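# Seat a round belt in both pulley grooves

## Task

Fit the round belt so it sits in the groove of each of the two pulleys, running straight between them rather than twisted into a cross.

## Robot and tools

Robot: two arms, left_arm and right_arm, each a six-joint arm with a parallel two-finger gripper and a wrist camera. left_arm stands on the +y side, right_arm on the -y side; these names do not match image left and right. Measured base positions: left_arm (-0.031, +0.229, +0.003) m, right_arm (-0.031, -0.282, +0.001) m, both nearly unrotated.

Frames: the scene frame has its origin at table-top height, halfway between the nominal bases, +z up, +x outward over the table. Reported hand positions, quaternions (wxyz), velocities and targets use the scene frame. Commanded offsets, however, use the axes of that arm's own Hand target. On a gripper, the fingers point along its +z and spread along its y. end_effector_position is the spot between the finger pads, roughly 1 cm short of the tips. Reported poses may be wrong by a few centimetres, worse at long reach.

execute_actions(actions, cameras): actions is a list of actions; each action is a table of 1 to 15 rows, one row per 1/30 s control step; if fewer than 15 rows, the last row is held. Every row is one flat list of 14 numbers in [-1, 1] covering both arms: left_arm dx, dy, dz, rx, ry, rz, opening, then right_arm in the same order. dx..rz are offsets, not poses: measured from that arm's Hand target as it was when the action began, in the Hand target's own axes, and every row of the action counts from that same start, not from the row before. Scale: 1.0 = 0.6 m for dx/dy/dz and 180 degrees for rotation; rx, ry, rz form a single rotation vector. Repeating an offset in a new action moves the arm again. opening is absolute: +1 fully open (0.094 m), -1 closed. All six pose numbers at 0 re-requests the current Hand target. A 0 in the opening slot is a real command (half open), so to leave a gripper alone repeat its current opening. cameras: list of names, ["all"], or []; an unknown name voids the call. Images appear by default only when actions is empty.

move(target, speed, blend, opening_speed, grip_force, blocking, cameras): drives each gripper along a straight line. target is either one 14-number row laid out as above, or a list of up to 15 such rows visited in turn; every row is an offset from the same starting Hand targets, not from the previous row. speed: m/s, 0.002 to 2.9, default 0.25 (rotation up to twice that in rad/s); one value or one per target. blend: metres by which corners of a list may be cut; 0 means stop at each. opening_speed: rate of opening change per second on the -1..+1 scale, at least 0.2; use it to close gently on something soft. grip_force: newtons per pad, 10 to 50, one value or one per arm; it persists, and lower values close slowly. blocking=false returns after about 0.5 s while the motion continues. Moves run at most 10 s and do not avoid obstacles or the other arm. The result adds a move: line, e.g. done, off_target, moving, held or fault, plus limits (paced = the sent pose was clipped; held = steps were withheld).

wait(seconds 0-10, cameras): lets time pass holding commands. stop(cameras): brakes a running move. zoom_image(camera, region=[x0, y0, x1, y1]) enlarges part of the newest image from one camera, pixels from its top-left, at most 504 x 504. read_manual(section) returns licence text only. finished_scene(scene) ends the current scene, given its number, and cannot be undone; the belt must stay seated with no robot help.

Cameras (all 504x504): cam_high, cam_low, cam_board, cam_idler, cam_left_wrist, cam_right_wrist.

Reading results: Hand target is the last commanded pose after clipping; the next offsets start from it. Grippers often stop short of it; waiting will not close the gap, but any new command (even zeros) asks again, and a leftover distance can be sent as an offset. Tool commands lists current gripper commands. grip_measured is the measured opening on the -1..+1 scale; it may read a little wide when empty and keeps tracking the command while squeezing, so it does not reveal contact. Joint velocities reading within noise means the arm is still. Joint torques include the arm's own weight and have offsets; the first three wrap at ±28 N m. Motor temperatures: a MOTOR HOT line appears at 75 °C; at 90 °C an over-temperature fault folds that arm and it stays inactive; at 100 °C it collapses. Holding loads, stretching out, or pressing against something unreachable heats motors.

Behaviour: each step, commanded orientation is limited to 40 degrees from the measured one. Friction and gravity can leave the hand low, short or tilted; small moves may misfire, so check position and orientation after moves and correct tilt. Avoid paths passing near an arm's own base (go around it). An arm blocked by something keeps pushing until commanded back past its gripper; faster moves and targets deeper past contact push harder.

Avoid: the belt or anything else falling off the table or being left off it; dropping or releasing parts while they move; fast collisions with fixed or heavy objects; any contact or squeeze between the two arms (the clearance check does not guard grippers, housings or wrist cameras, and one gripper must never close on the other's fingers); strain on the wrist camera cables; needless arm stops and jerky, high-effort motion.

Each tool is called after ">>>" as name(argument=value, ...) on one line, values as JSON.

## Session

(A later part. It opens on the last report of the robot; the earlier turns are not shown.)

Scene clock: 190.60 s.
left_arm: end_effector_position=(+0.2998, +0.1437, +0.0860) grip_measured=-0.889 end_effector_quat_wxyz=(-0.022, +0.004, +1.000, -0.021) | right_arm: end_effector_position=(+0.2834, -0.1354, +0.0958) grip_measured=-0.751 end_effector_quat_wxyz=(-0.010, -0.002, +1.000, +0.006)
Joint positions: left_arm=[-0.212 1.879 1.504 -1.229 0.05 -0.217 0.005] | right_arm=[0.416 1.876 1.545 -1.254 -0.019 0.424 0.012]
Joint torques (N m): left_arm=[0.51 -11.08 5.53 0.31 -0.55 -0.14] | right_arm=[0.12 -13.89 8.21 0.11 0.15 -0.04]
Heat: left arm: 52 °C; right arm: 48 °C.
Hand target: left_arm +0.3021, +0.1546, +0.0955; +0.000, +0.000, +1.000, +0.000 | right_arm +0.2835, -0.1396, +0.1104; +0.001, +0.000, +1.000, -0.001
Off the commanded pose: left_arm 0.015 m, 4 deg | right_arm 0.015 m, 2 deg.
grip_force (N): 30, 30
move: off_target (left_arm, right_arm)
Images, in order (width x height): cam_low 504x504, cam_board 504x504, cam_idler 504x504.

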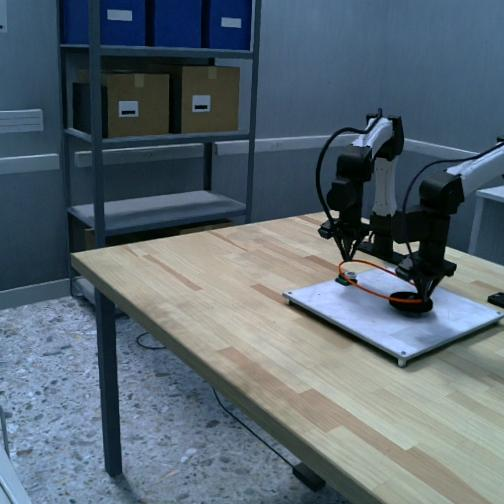

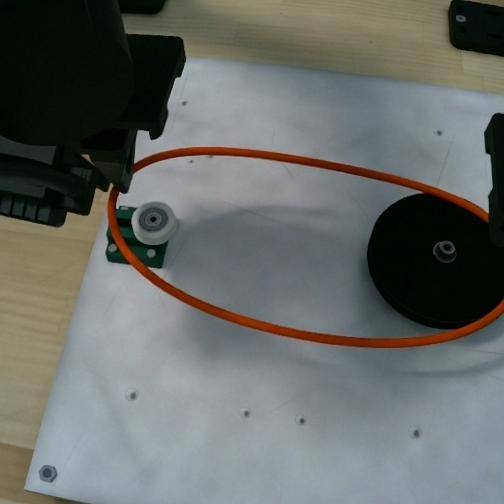

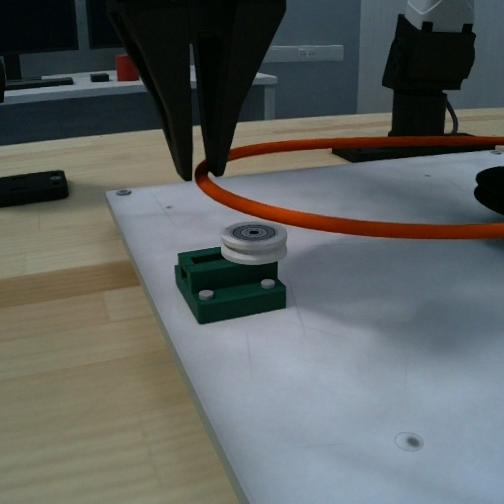

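>>> move(target=[[0.0,0,0,0,0,0,-0.95,0,-0.006,0.083,0,0,0,-0.75],[0.0,0,0,0,0,0,-0.95,0,-0.006,0.083,0,0,0,-0.95]], speed=0.1, cameras=["cam_idler","cam_right_wrist"])

>>> zoom_image(camera="cam_idler", region=[164, 130, 314, 280])

Scene clock: 208.10 s.
left_arm: end_effector_position=(+0.2998, +0.1437, +0.0860) grip_measured=-0.889 end_effector_quat_wxyz=(-0.022, +0.004, +1.000, -0.021) | right_arm: end_effector_position=(+0.2824, -0.1355, +0.0622) grip_measured=-0.895 end_effector_quat_wxyz=(-0.003, -0.002, +1.000, +0.010)
Joint positions: left_arm=[-0.212 1.879 1.504 -1.229 0.05 -0.217 0.005] | right_arm=[0.416 1.876 1.41 -1.101 -0.021 0.424 0.005]
Joint torques (N m): left_arm=[0.54 -11.18 5.5 0.3 -0.56 -0.15] | right_arm=[-0.54 -11.58 4.66 0.47 0.25 -0.11]
Heat: left arm: 53 °C; right arm: 50 °C.
Hand target: left_arm +0.3021, +0.1546, +0.0955; +0.000, +0.000, +1.000, +0.000 | right_arm +0.2837, -0.1434, +0.0606; +0.001, +0.000, +1.000, -0.001
Off the commanded pose: left_arm 0.015 m, 4 deg | right_arm 0.008 m, 1 deg.
grip_force (N): 30, 30
move: off_target (left_arm)
Images, in order (width x height): cam_idler 504x504, cam_right_wrist 504x504.

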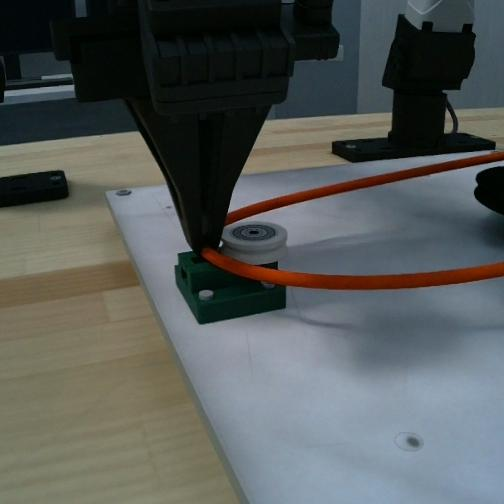

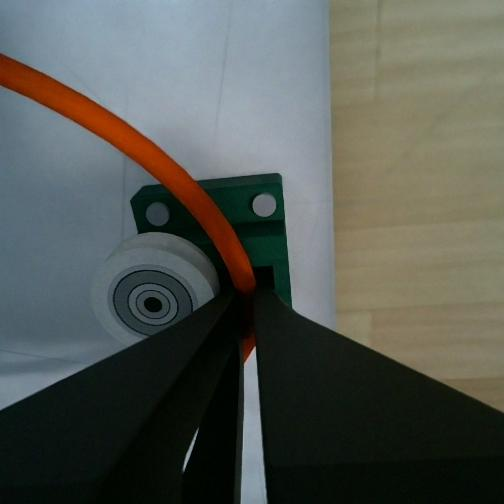

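Scaled by 3.360 from the camera's 504x504 image, which has a finer 720x720 frame.

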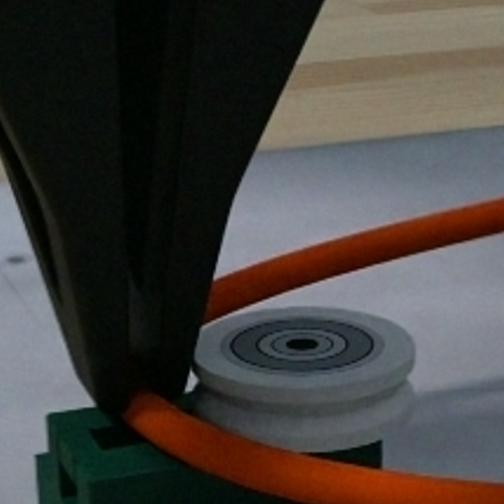

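>>> move(target=[[0.0,0,0,0,0,0,-0.95,0.0228,0.004,0,0,0,0.19,-0.95],[0.0,0,0,0,0,0,-0.95,0.046,0.0357,0,0,0,0.36,-0.95],[0.0,0,0,0,0,0,-0.95,0.051,0.08,0,0,0,0.42,-0.95]], speed=0.08, blend=[0.005,0.005,0], cameras=["cam_idler","cam_right_wrist","cam_board"])

>>> zoom_image(camera="cam_idler", region=[164, 130, 314, 280])

>>> zoom_image(camera="cam_board", region=[70, 160, 220, 310])

Scene clock: 228.07 s.
left_arm: end_effector_position=(+0.3006, +0.1475, +0.0858) grip_measured=-0.889 end_effector_quat_wxyz=(-0.019, +0.005, +1.000, -0.010) | right_arm: end_effector_position=(+0.2503, -0.0965, +0.0585) grip_measured=-0.948 end_effector_quat_wxyz=(-0.002, +0.610, +0.793, +0.003)
Joint positions: left_arm=[-0.212 1.879 1.504 -1.229 0.028 -0.217 0.005] | right_arm=[0.569 1.846 1.356 -1.077 -0.006 1.891 0.002]
Joint torques (N m): left_arm=[0.5 -11.22 5.42 0.3 -0.36 -0.14] | right_arm=[0.35 -9.91 8.01 0.24 0.09 0.04]
Heat: left arm: 54 °C; right arm: 50 °C.
Hand target: left_arm +0.3021, +0.1546, +0.0955; +0.000, +0.000, +1.000, +0.000 | right_arm +0.2531, -0.0953, +0.0605; +0.002, +0.612, +0.790, +0.000
Off the commanded pose: left_arm 0.012 m, 3 deg | right_arm 0.004 m, 1 deg.
grip_force (N): 30, 30
move: off_target (left_arm)
Images, in order (width x height): cam_board 504x504, cam_idler 504x504, cam_right_wrist 504x504.

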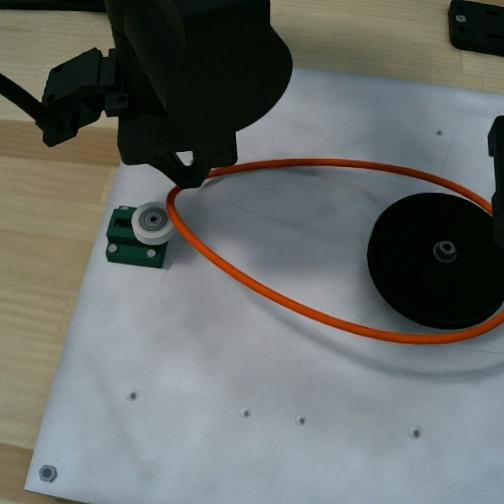

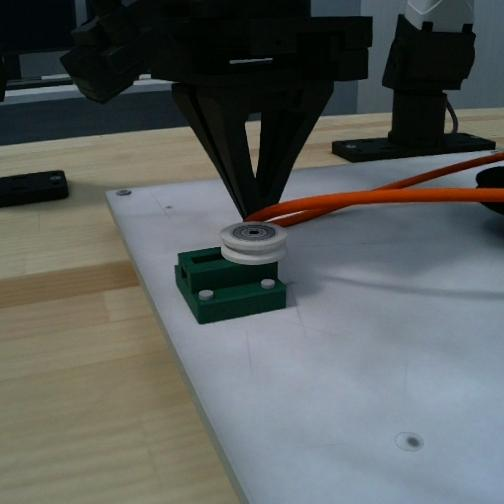

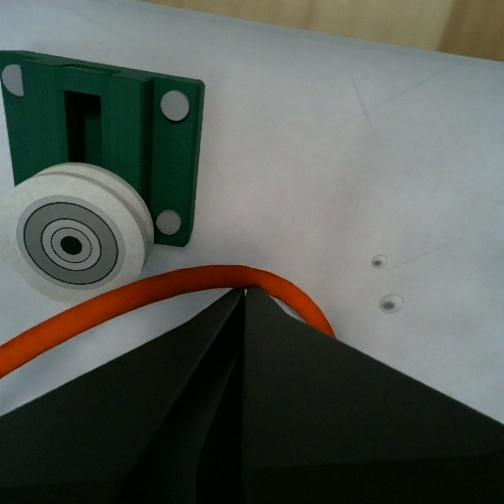

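Scaled by 3.360 from the camera's 504x504 image, which has a finer 720x720 frame.

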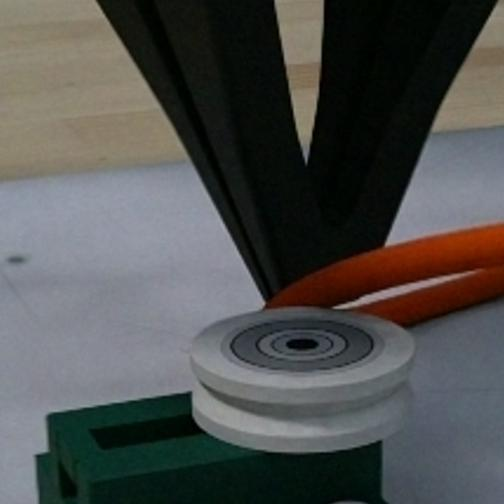

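Scaled by 3.360 from the camera's 504x504 image, which has a finer 720x720 frame.

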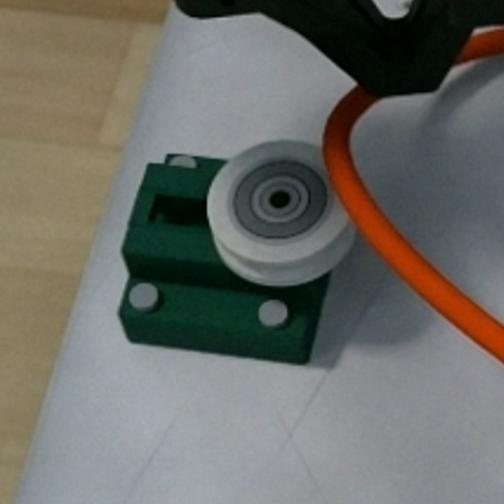

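>>> move(target=[[0.0,0,0,0,0,0,-0.95,0.0,0.0,-0.066,0,0,0,-0.95],[0.0,0,0,0,0,0,-0.95,-0.017,0.021,-0.066,0,0,-0.42,-0.4]], speed=0.12, cameras=["cam_idler","cam_right_wrist","cam_board"])

Scene clock: 254.03 s.
left_arm: end_effector_position=(+0.3014, +0.1506, +0.0858) grip_measured=-0.889 end_effector_quat_wxyz=(-0.018, +0.004, +1.000, -0.003) | right_arm: end_effector_position=(+0.2610, -0.1014, +0.0958) grip_measured=-0.402 end_effector_quat_wxyz=(-0.006, +0.000, +1.000, +0.000)
Joint positions: left_arm=[-0.21 1.879 1.504 -1.229 0.013 -0.217 0.005] | right_arm=[0.54 1.858 1.522 -1.245 -0.007 0.551 0.028]
Joint torques (N m): left_arm=[0.31 -11.21 5.39 0.32 -0.2 -0.14] | right_arm=[-0.38 -10.36 8.64 0.26 0.12 -0.12]
Motor temperatures (°C): left_arm=[25 56 34 24 25 23 27] | right_arm=[24 50 32 26 25 22 23]
Heat: left arm: 56 °C; right arm: 50 °C.
Hand target: left_arm +0.3021, +0.1546, +0.0955; +0.000, +0.000, +1.000, +0.000 | right_arm +0.2677, -0.1020, +0.1002; +0.001, +0.000, +1.000, -0.001
Off the commanded pose: left_arm 0.011 m, 2 deg | right_arm 0.008 m, 1 deg.
grip_force (N): 30, 30
move: off_target (left_arm)
Images, in order (width x height): cam_board 504x504, cam_idler 504x504, cam_right_wrist 504x504.

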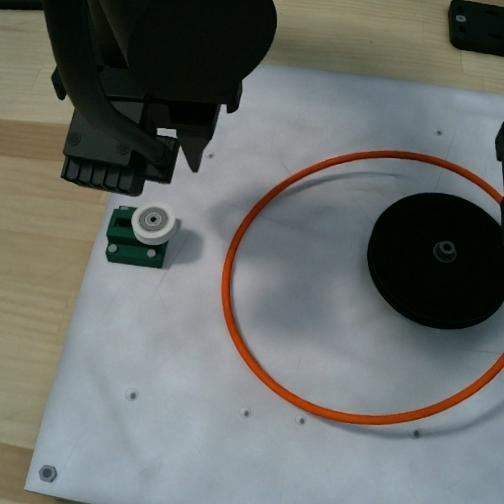

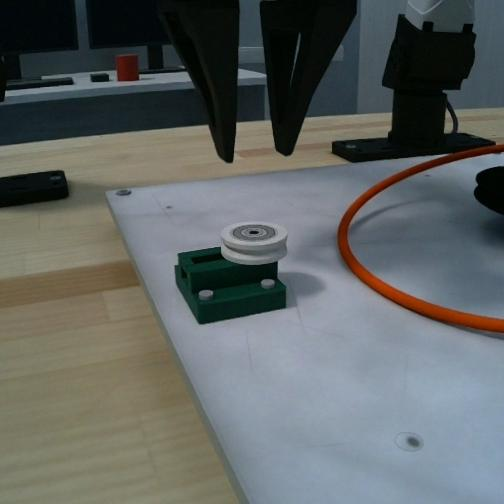

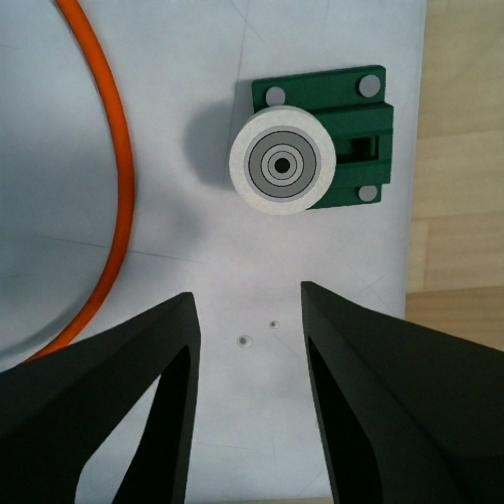

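>>> move(target=[[0.015,0.03,0.0,0,0,0,-0.95,0.0,0.0,0,0,0,0,-0.4],[0.015,0.03,0.053,0,0,0,-0.95,-0.05,0.05,0,0,0,0,-0.4]], speed=0.1, cameras=["cam_idler","cam_right_wrist","cam_board","cam_low","cam_left_wrist"])

>>> zoom_image(camera="cam_low", region=[330, 250, 450, 330])

Scene clock: 267.10 s.
left_arm: end_effector_position=(+0.2892, +0.1706, +0.0619) grip_measured=-0.889 end_effector_quat_wxyz=(-0.013, -0.004, +1.000, -0.003) | right_arm: end_effector_position=(+0.2936, -0.0746, +0.0955) grip_measured=-0.402 end_effector_quat_wxyz=(-0.007, -0.002, +1.000, +0.000)
Joint positions: left_arm=[-0.16 1.828 1.341 -1.108 0.011 -0.183 0.005] | right_arm=[0.555 2.026 1.752 -1.308 -0.007 0.561 0.028]
Joint torques (N m): left_arm=[0.08 -8.68 5.57 0.48 -0.19 0.01] | right_arm=[0.66 -12.49 8.66 0.3 0.07 0.04]
Motor temperatures (°C): left_arm=[25 56 34 24 25 23 27] | right_arm=[24 49 32 26 25 22 23]
Heat: left arm: 56 °C; right arm: 49 °C.
Hand target: left_arm +0.2931, +0.1726, +0.0637; +0.000, -0.001, +1.000, +0.000 | right_arm +0.2976, -0.0720, +0.1001; +0.001, +0.000, +1.000, -0.001
Off the commanded pose: left_arm 0.005 m, 2 deg | right_arm 0.007 m, 1 deg.
grip_force (N): 30, 30
move: done
Images, in order (width x height): cam_low 504x504, cam_board 504x504, cam_idler 504x504, cam_left_wrist 504x504, cam_right_wrist 504x504.

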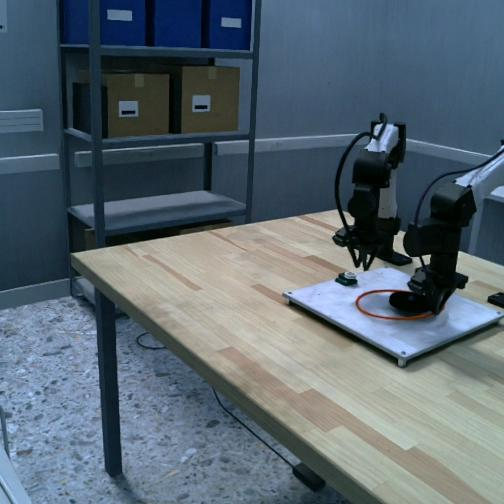

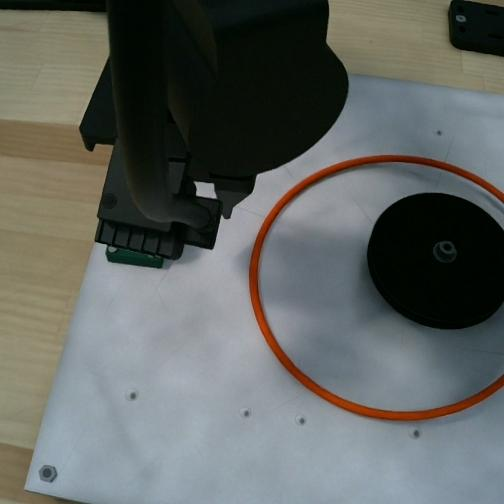

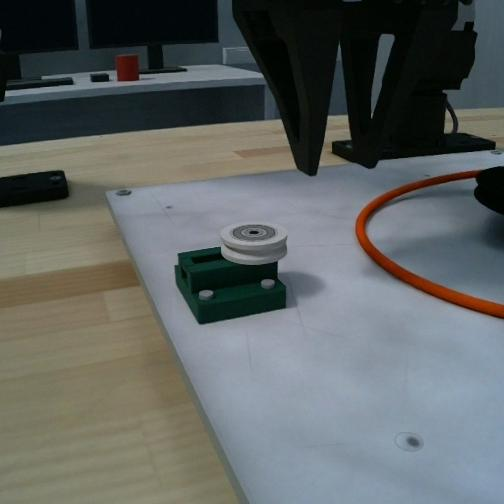

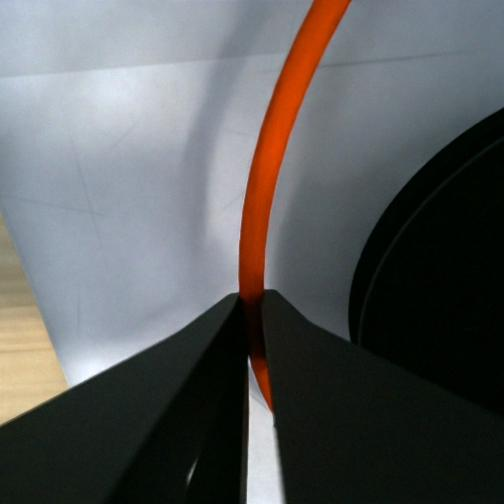

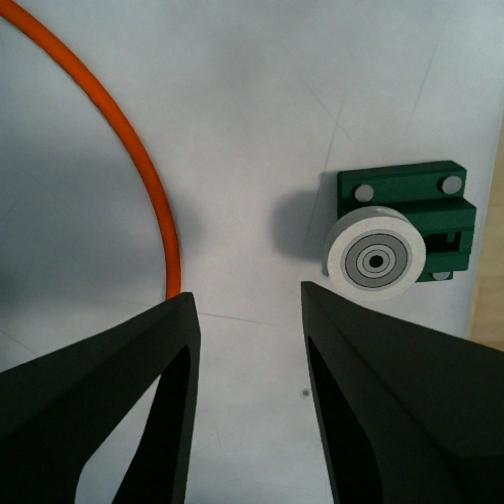

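Scaled by 4.200 from the camera's 504x504 image, which has a finer 720x720 frame.

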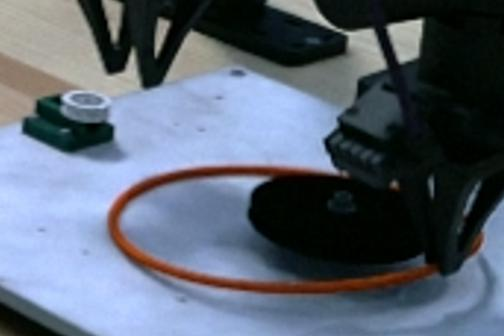

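>>> move(target=[[0,0,0,0,0,0,-0.95,0.0,0.042,0,0,0,0,-0.4],[0,0,0,0,0,0,-0.95,0.0,0.042,0.06,0,0,0,-0.5]], speed=0.12, cameras=["cam_right_wrist","cam_low"])

>>> zoom_image(camera="cam_low", region=[330, 250, 450, 330])

Scene clock: 280.43 s.
left_arm: end_effector_position=(+0.2893, +0.1706, +0.0619) grip_measured=-0.889 end_effector_quat_wxyz=(-0.013, -0.004, +1.000, -0.003) | right_arm: end_effector_position=(+0.2955, -0.0474, +0.0662) grip_measured=-0.498 end_effector_quat_wxyz=(-0.005, -0.004, +1.000, +0.000)
Joint positions: left_arm=[-0.16 1.828 1.341 -1.108 0.011 -0.183 0.005] | right_arm=[0.61 2.1 1.747 -1.225 -0.006 0.614 0.024]
Joint torques (N m): left_arm=[0.03 -8.68 5.61 0.47 -0.22 0.01] | right_arm=[0.4 -13.68 5.55 0.5 0.12 0.02]
Motor temperatures (°C): left_arm=[25 55 33 24 25 23 27] | right_arm=[24 51 33 25 25 22 23]
Heat: left arm: 55 °C; right arm: 51 °C.
Hand target: left_arm +0.2931, +0.1726, +0.0637; +0.000, +0.000, +1.000, +0.000 | right_arm +0.2977, -0.0469, +0.0642; +0.001, +0.000, +1.000, -0.001
Off the commanded pose: left_arm 0.005 m, 2 deg | right_arm 0.003 m, 1 deg.
grip_force (N): 30, 30
move: done
Images, in order (width x height): cam_low 504x504, cam_right_wrist 504x504.

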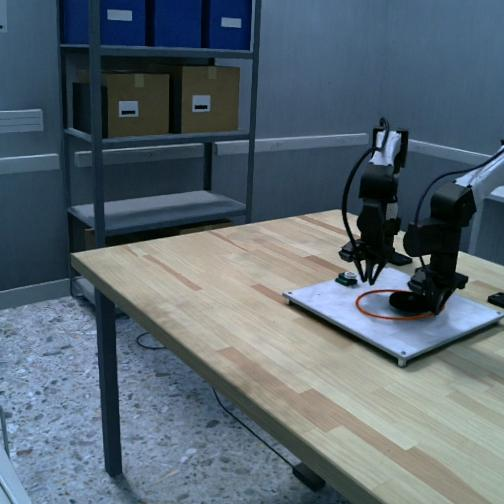

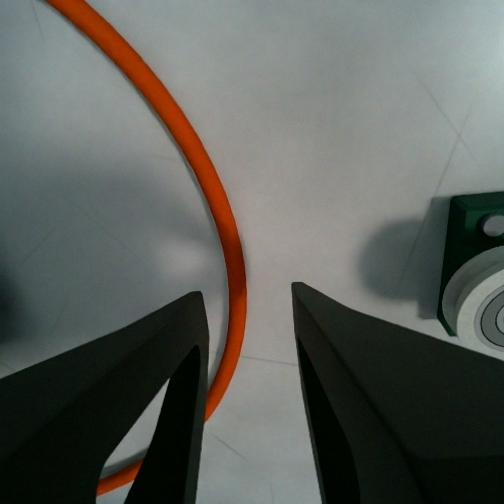

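Scaled by 4.200 from the camera's 504x504 image, which has a finer 720x720 frame.

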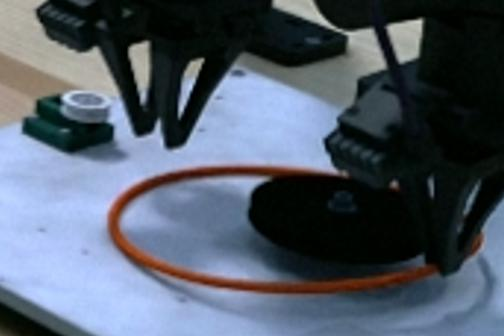

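>>> move(target=[0,0,0,0,0,0,-0.95,0.0,0.003,0.033,0,0,0,-0.5], speed=0.1, cameras=["cam_right_wrist","cam_low","cam_idler"])

>>> zoom_image(camera="cam_idler", region=[304, 130, 454, 280])

Scene clock: 289.43 s.
left_arm: end_effector_position=(+0.2893, +0.1706, +0.0619) grip_measured=-0.889 end_effector_quat_wxyz=(-0.013, -0.004, +1.000, -0.003) | right_arm: end_effector_position=(+0.2969, -0.0464, +0.0483) grip_measured=-0.498 end_effector_quat_wxyz=(-0.003, -0.002, +1.000, +0.002)
Joint positions: left_arm=[-0.16 1.828 1.341 -1.108 0.011 -0.183 0.005] | right_arm=[0.61 2.113 1.695 -1.155 -0.006 0.617 0.024]
Joint torques (N m): left_arm=[0.05 -8.69 5.57 0.47 -0.21 0] | right_arm=[0.53 -13.19 5.23 0.54 0.15 0.03]
Heat: left arm: 54 °C; right arm: 51 °C.
Hand target: left_arm +0.2931, +0.1726, +0.0637; +0.000, +0.000, +1.000, +0.000 | right_arm +0.2978, -0.0451, +0.0443; +0.001, +0.000, +1.000, -0.001
Off the commanded pose: left_arm 0.005 m, 2 deg | right_arm 0.004 m, 1 deg.
grip_force (N): 30, 30
move: done
Images, in order (width x height): cam_low 504x504, cam_idler 504x504, cam_right_wrist 504x504.

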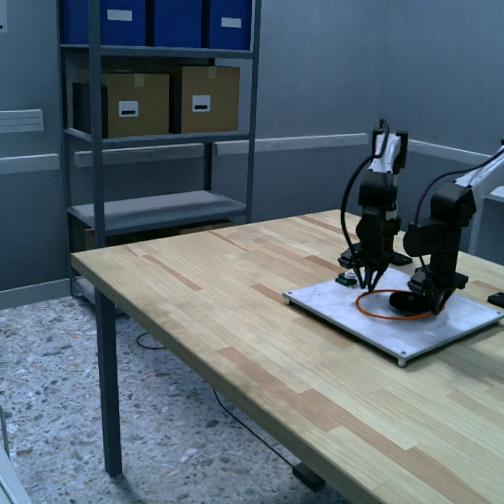

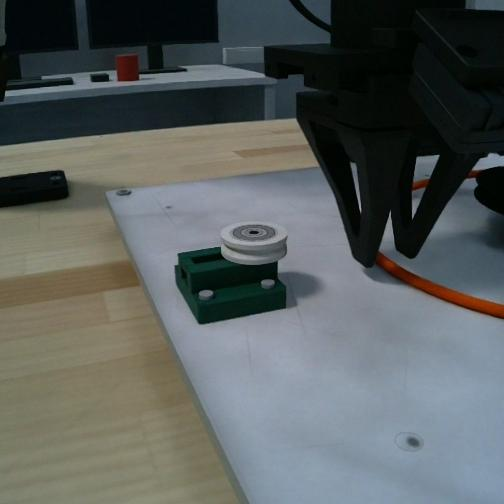

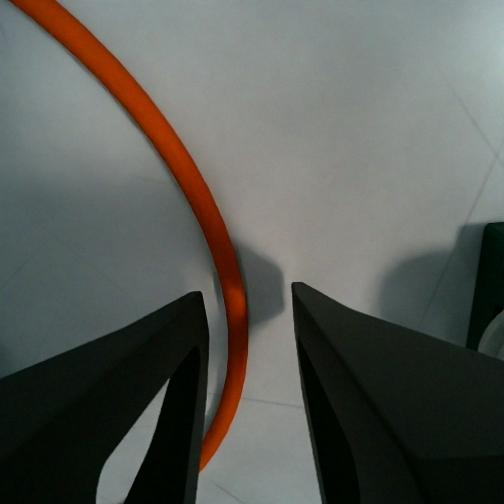

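Scaled by 3.360 from the camera's 504x504 image, which has a finer 720x720 frame.

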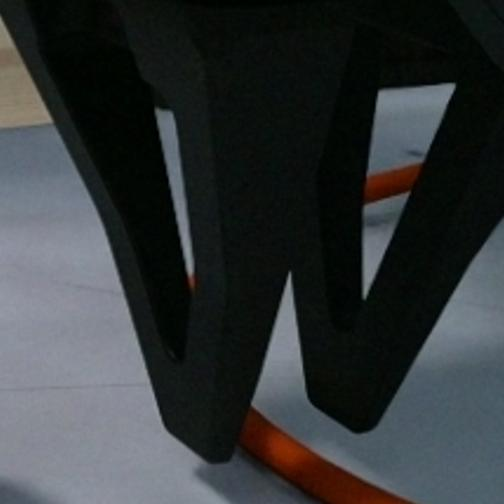

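>>> move(target=[[0,0,0,0,0,0,-0.95,0.0,0.003,0.009,0,0,0,-0.5],[0,0,0,0,0,0,-0.95,0.0,0.003,0.009,0,0,0,-0.95]], speed=0.1, cameras=["cam_right_wrist","cam_idler"])

>>> zoom_image(camera="cam_idler", region=[304, 130, 454, 280])

Scene clock: 297.93 s.
left_arm: end_effector_position=(+0.2894, +0.1706, +0.0619) grip_measured=-0.889 end_effector_quat_wxyz=(-0.013, -0.004, +1.000, -0.003) | right_arm: end_effector_position=(+0.2976, -0.0446, +0.0438) grip_measured=-0.899 end_effector_quat_wxyz=(-0.001, -0.002, +1.000, +0.003)
Joint positions: left_arm=[-0.16 1.828 1.341 -1.108 0.011 -0.183 0.005] | right_arm=[0.612 2.119 1.687 -1.137 -0.006 0.62 0.005]
Joint torques (N m): left_arm=[0.08 -8.7 5.57 0.46 -0.19 0] | right_arm=[0.88 -13.18 5.19 0.56 0.12 0.06]
Heat: left arm: 53 °C; right arm: 51 °C.
Hand target: left_arm +0.2931, +0.1726, +0.0637; +0.000, +0.000, +1.000, +0.000 | right_arm +0.2979, -0.0434, +0.0390; +0.001, +0.000, +1.000, -0.001
Off the commanded pose: left_arm 0.005 m, 2 deg | right_arm 0.005 m, 1 deg.
grip_force (N): 30, 30
move: done
Images, in order (width x height): cam_idler 504x504, cam_right_wrist 504x504.

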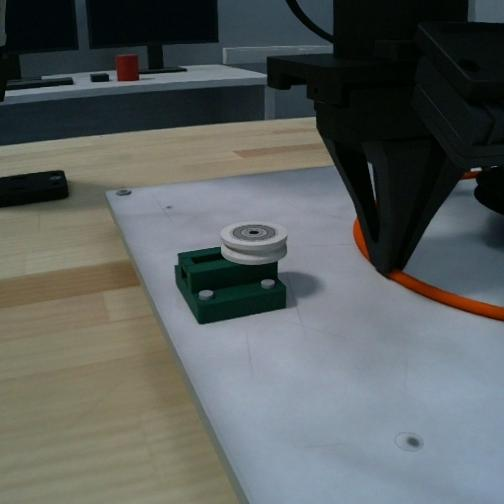

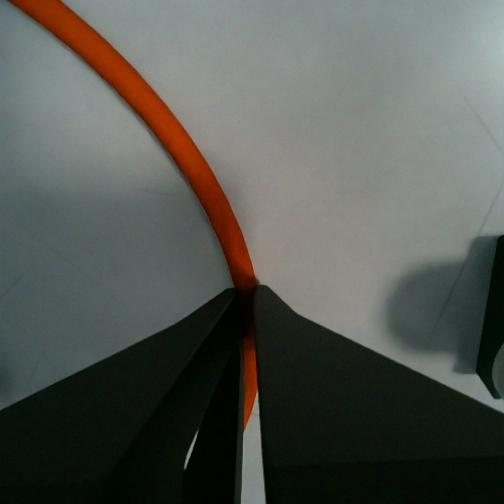

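Scaled by 3.360 from the camera's 504x504 image, which has a finer 720x720 frame.

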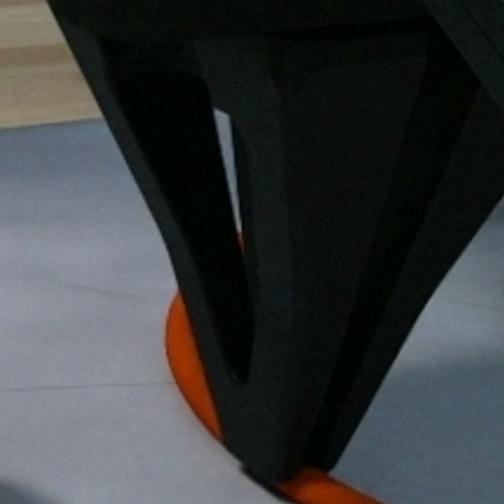

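>>> move(target=[[0,-0.02,0.005,0,0,0,-0.95,0.0,0.0,-0.087,0,0,0,-0.95],[0,-0.02,0.005,0,0,0,-0.95,0.02,-0.178,-0.087,0,0,0,-0.95]], speed=0.1, cameras=["cam_right_wrist","cam_idler","cam_board","cam_left_wrist","cam_low"])

>>> zoom_image(camera="cam_low", region=[330, 250, 450, 330])

>>> zoom_image(camera="cam_board", region=[330, 150, 504, 350])

Scene clock: 314.47 s.
left_arm: end_effector_position=(+0.2902, +0.1578, +0.0618) grip_measured=-0.889 end_effector_quat_wxyz=(-0.007, +0.005, +1.000, -0.008) | right_arm: end_effector_position=(+0.2860, -0.1301, +0.0832) grip_measured=-0.903 end_effector_quat_wxyz=(-0.010, -0.006, +1.000, +0.025)
Joint positions: left_arm=[-0.194 1.828 1.341 -1.094 0.019 -0.199 0.005] | right_arm=[0.41 1.884 1.504 -1.189 -0.053 0.408 0.005]
Joint torques (N m): left_arm=[-0.18 -7.83 5.78 0.48 -0.27 -0.2] | right_arm=[-1.81 -14.9 4.82 0.25 0.56 -0.16]
Motor temperatures (°C): left_arm=[25 52 33 24 25 23 27] | right_arm=[24 55 32 26 25 22 24]
Heat: left arm: 52 °C; right arm: 55 °C.
Hand target: left_arm +0.2932, +0.1606, +0.0607; +0.000, +0.000, +1.000, +0.000 | right_arm +0.2857, -0.1501, +0.0913; +0.001, +0.000, +1.000, -0.001
Off the commanded pose: left_arm 0.004 m, 1 deg | right_arm 0.022 m, 3 deg.
grip_force (N): 30, 30
move: off_target (right_arm)
Images, in order (width x height): cam_low 504x504, cam_board 504x504, cam_idler 504x504, cam_left_wrist 504x504, cam_right_wrist 504x504.

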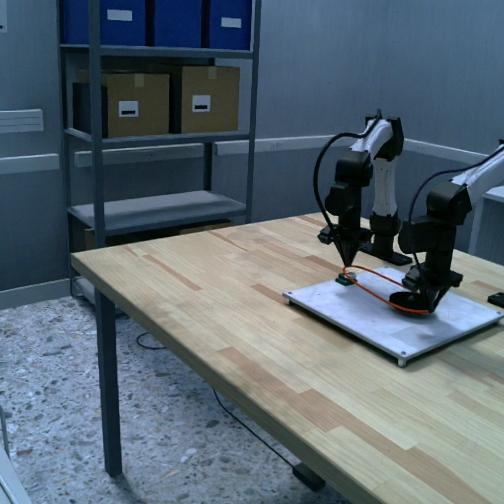

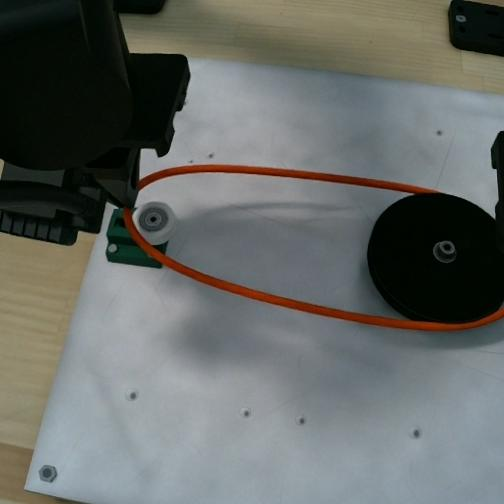

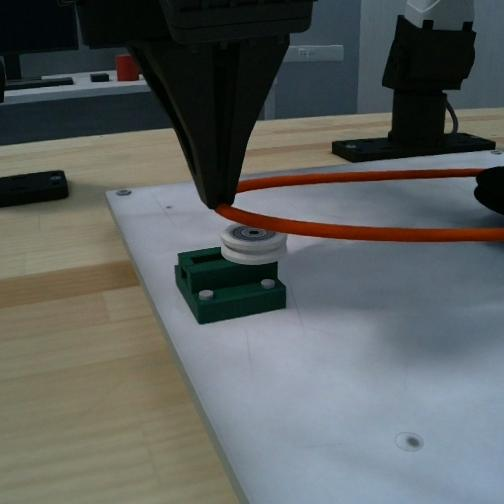

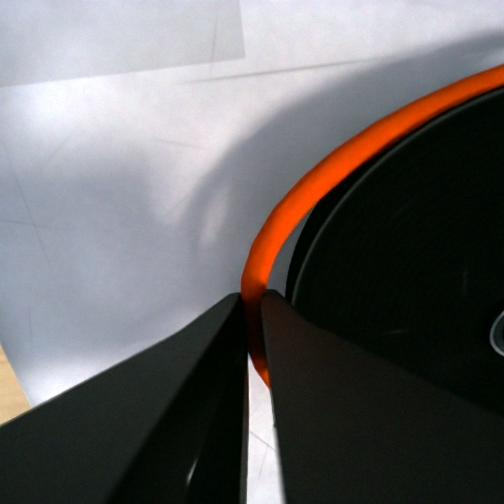

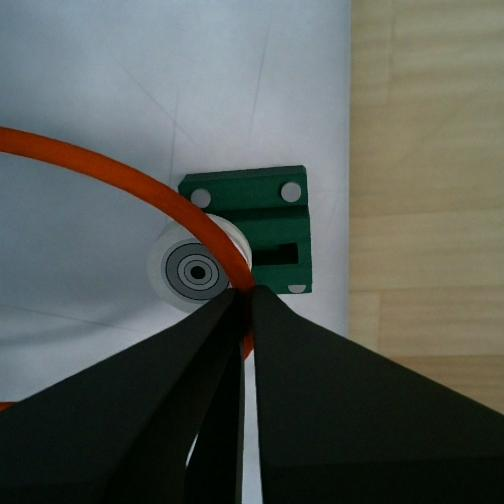

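Scaled by 4.200 from the camera's 504x504 image, which has a finer 720x720 frame.

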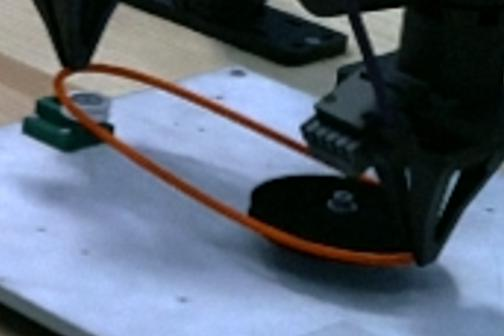

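Scaled by 2.520 from the camera's 504x504 image, which has a finer 720x720 frame.

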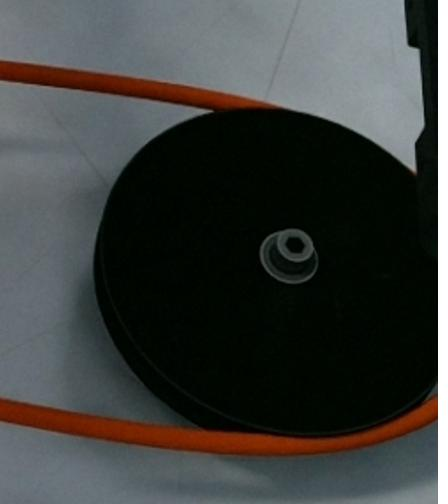

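>>> move(target=[[0,0,0,0,0,0,-0.78,0,0,0,0,0,0,-0.95],[0.06,0.0,0.0,0,0,-0.167,-0.78,0.0,0.0,0,0,0,0,-0.95]], speed=0.06, cameras=["cam_idler","cam_board","cam_left_wrist","cam_low"])

>>> zoom_image(camera="cam_low", region=[330, 250, 450, 330])

>>> zoom_image(camera="cam_board", region=[330, 150, 504, 350])

Scene clock: 334.50 s.
left_arm: end_effector_position=(+0.2586, +0.1603, +0.0539) grip_measured=-0.782 end_effector_quat_wxyz=(-0.010, -0.257, +0.966, +0.000) | right_arm: end_effector_position=(+0.2878, -0.1458, +0.0819) grip_measured=-0.948 end_effector_quat_wxyz=(-0.009, +0.000, +1.000, +0.001)
Joint positions: left_arm=[-0.213 1.729 1.187 -1.047 0.01 -0.748 0.01] | right_arm=[0.389 1.883 1.5 -1.204 -0.008 0.401 0.002]
Joint torques (N m): left_arm=[-0.79 -9.36 5.52 0.26 -0.2 -0.21] | right_arm=[-0.05 -15.04 5.26 0.32 0.11 -0.09]
Motor temperatures (°C): left_arm=[25 52 33 24 25 23 27] | right_arm=[24 57 31 25 26 22 24]
Heat: left arm: 52 °C; right arm: 57 °C.
Hand target: left_arm +0.2572, +0.1606, +0.0607; +0.000, -0.260, +0.966, +0.000 | right_arm +0.2858, -0.1500, +0.0913; +0.001, +0.000, +1.000, -0.001
Off the commanded pose: left_arm 0.007 m, 1 deg | right_arm 0.010 m, 1 deg.
grip_force (N): 30, 30
move: done
Images, in order (width x height): cam_low 504x504, cam_board 504x504, cam_idler 504x504, cam_left_wrist 504x504.

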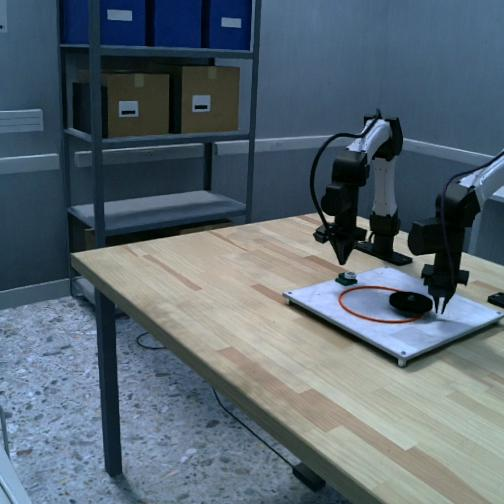

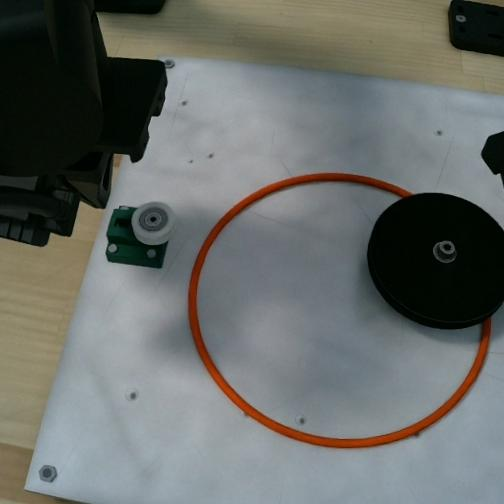

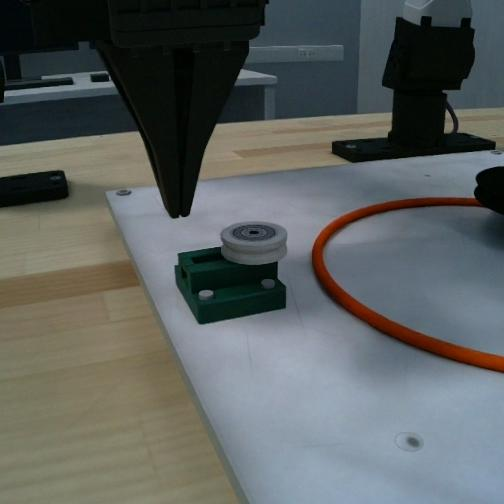

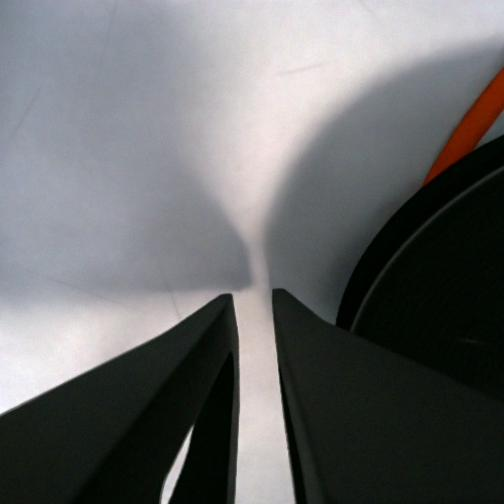

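Scaled by 4.200 from the camera's 504x504 image, which has a finer 720x720 frame.

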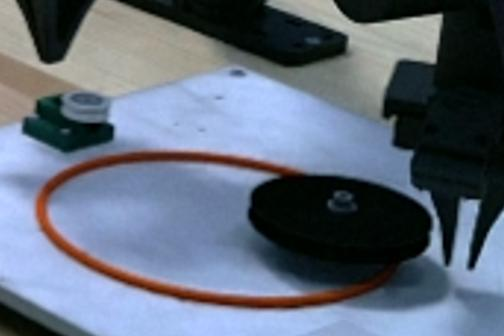

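Scaled by 2.520 from the camera's 504x504 image, which has a finer 720x720 frame.

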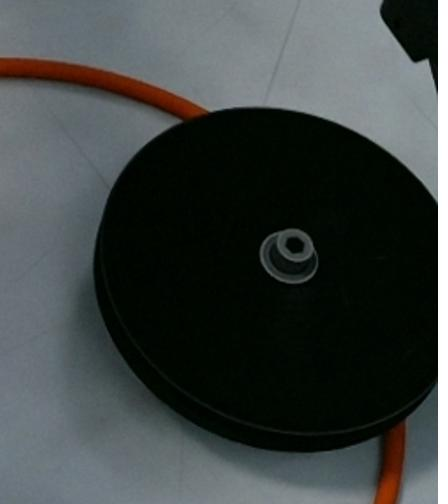

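>>> execute_actions(actions=[])

Scene clock: 368.40 s.
left_arm: end_effector_position=(+0.2586, +0.1603, +0.0539) grip_measured=-0.782 end_effector_quat_wxyz=(-0.010, -0.257, +0.966, +0.000) | right_arm: end_effector_position=(+0.2878, -0.1458, +0.0819) grip_measured=-0.948 end_effector_quat_wxyz=(-0.009, +0.000, +1.000, +0.001)
Joint positions: left_arm=[-0.213 1.729 1.187 -1.047 0.01 -0.748 0.01] | right_arm=[0.389 1.883 1.5 -1.204 -0.008 0.401 0.002]
Joint velocities: within noise
Joint torques (N m): left_arm=[-0.77 -9.35 5.46 0.25 -0.2 -0.22] | right_arm=[-0.25 -14.87 5.05 0.32 0.12 -0.07]
Motor temperatures (°C): left_arm=[25 55 35 24 25 23 26] | right_arm=[24 58 31 25 25 22 23]
Heat: left arm: 55 °C; right arm: 58 °C.
Hand target: left_arm +0.2572, +0.1606, +0.0607; +0.000, -0.260, +0.966, +0.000 | right_arm +0.2858, -0.1500, +0.0913; +0.001, +0.000, +1.000, -0.001
Tool commands: left_gripper/opening=-0.78 right_gripper/opening=-0.95
Off the commanded pose: left_arm 0.007 m, 1 deg | right_arm 0.010 m, 1 deg.
grip_force (N): 30, 30

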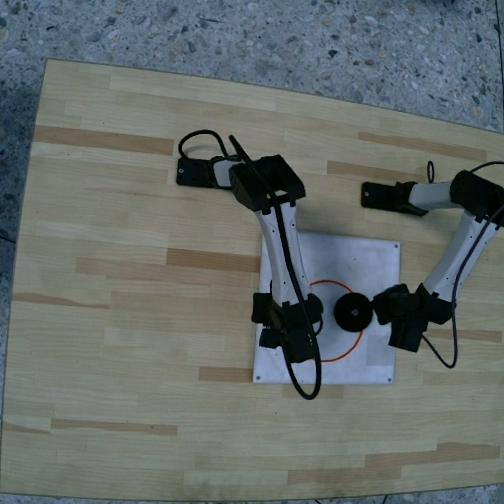

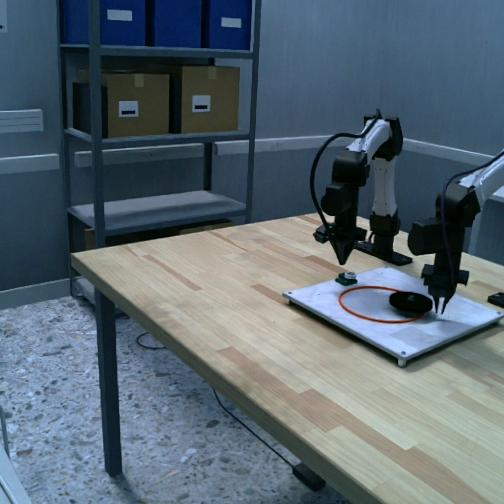

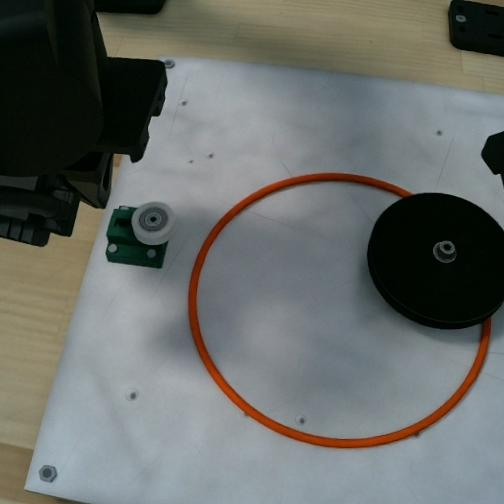

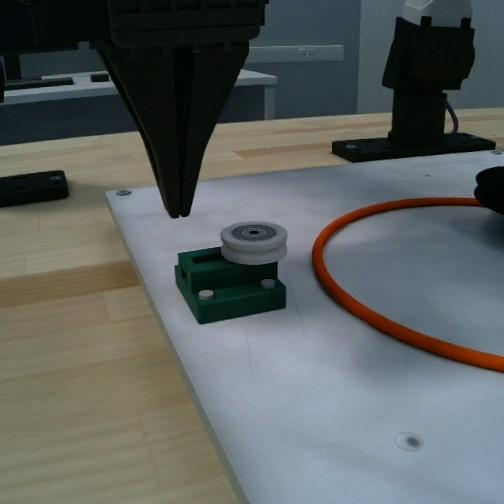

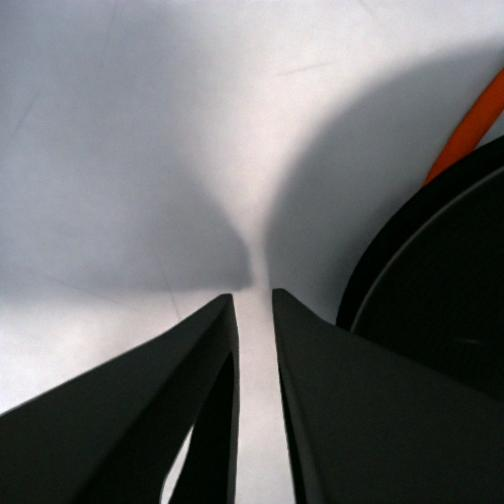

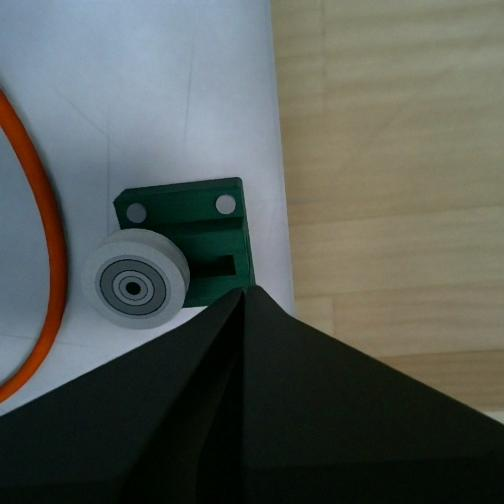

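>>> move(target=[[0,0,0,0,0,0,-0.78,-0.09,0.113,0,0,0,0,-0.2]], cameras=["cam_right_wrist","cam_board"])

Scene clock: 394.00 s.
left_arm: end_effector_position=(+0.2586, +0.1603, +0.0539) grip_measured=-0.782 end_effector_quat_wxyz=(-0.010, -0.257, +0.966, +0.000) | right_arm: end_effector_position=(+0.3350, -0.0827, +0.0865) grip_measured=-0.202 end_effector_quat_wxyz=(-0.006, -0.005, +1.000, +0.000)
Joint positions: left_arm=[-0.213 1.729 1.187 -1.047 0.01 -0.748 0.01] | right_arm=[0.485 2.163 1.925 -1.344 -0.006 0.487 0.038]
Joint torques (N m): left_arm=[-0.76 -9.26 5.49 0.24 -0.21 -0.21] | right_arm=[0.14 -13.75 8.69 0.32 0.08 0.06]
Motor temperatures (°C): left_arm=[25 56 35 24 25 23 26] | right_arm=[24 59 31 25 25 22 23]
Heat: left arm: 56 °C; right arm: 59 °C.
Hand target: left_arm +0.2572, +0.1606, +0.0607; +0.000, -0.260, +0.966, +0.000 | right_arm +0.3397, -0.0822, +0.0914; +0.001, +0.000, +1.000, -0.001
Off the commanded pose: left_arm 0.007 m, 1 deg | right_arm 0.007 m, 1 deg.
grip_force (N): 30, 30
move: done
Images, in order (width x height): cam_board 504x504, cam_right_wrist 504x504.

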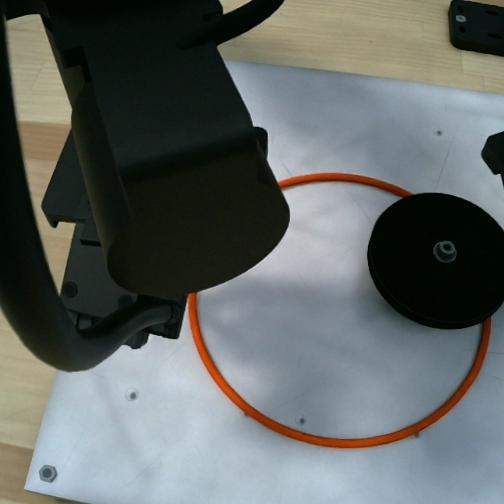

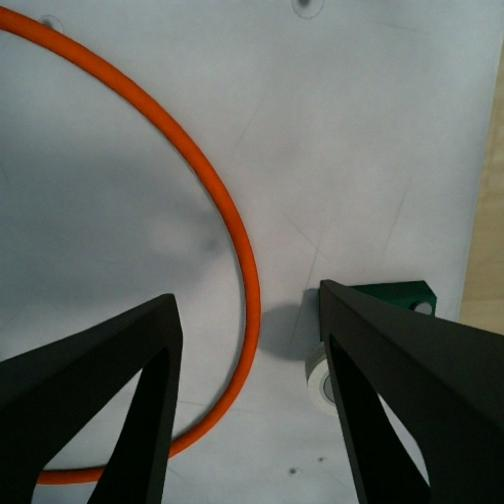

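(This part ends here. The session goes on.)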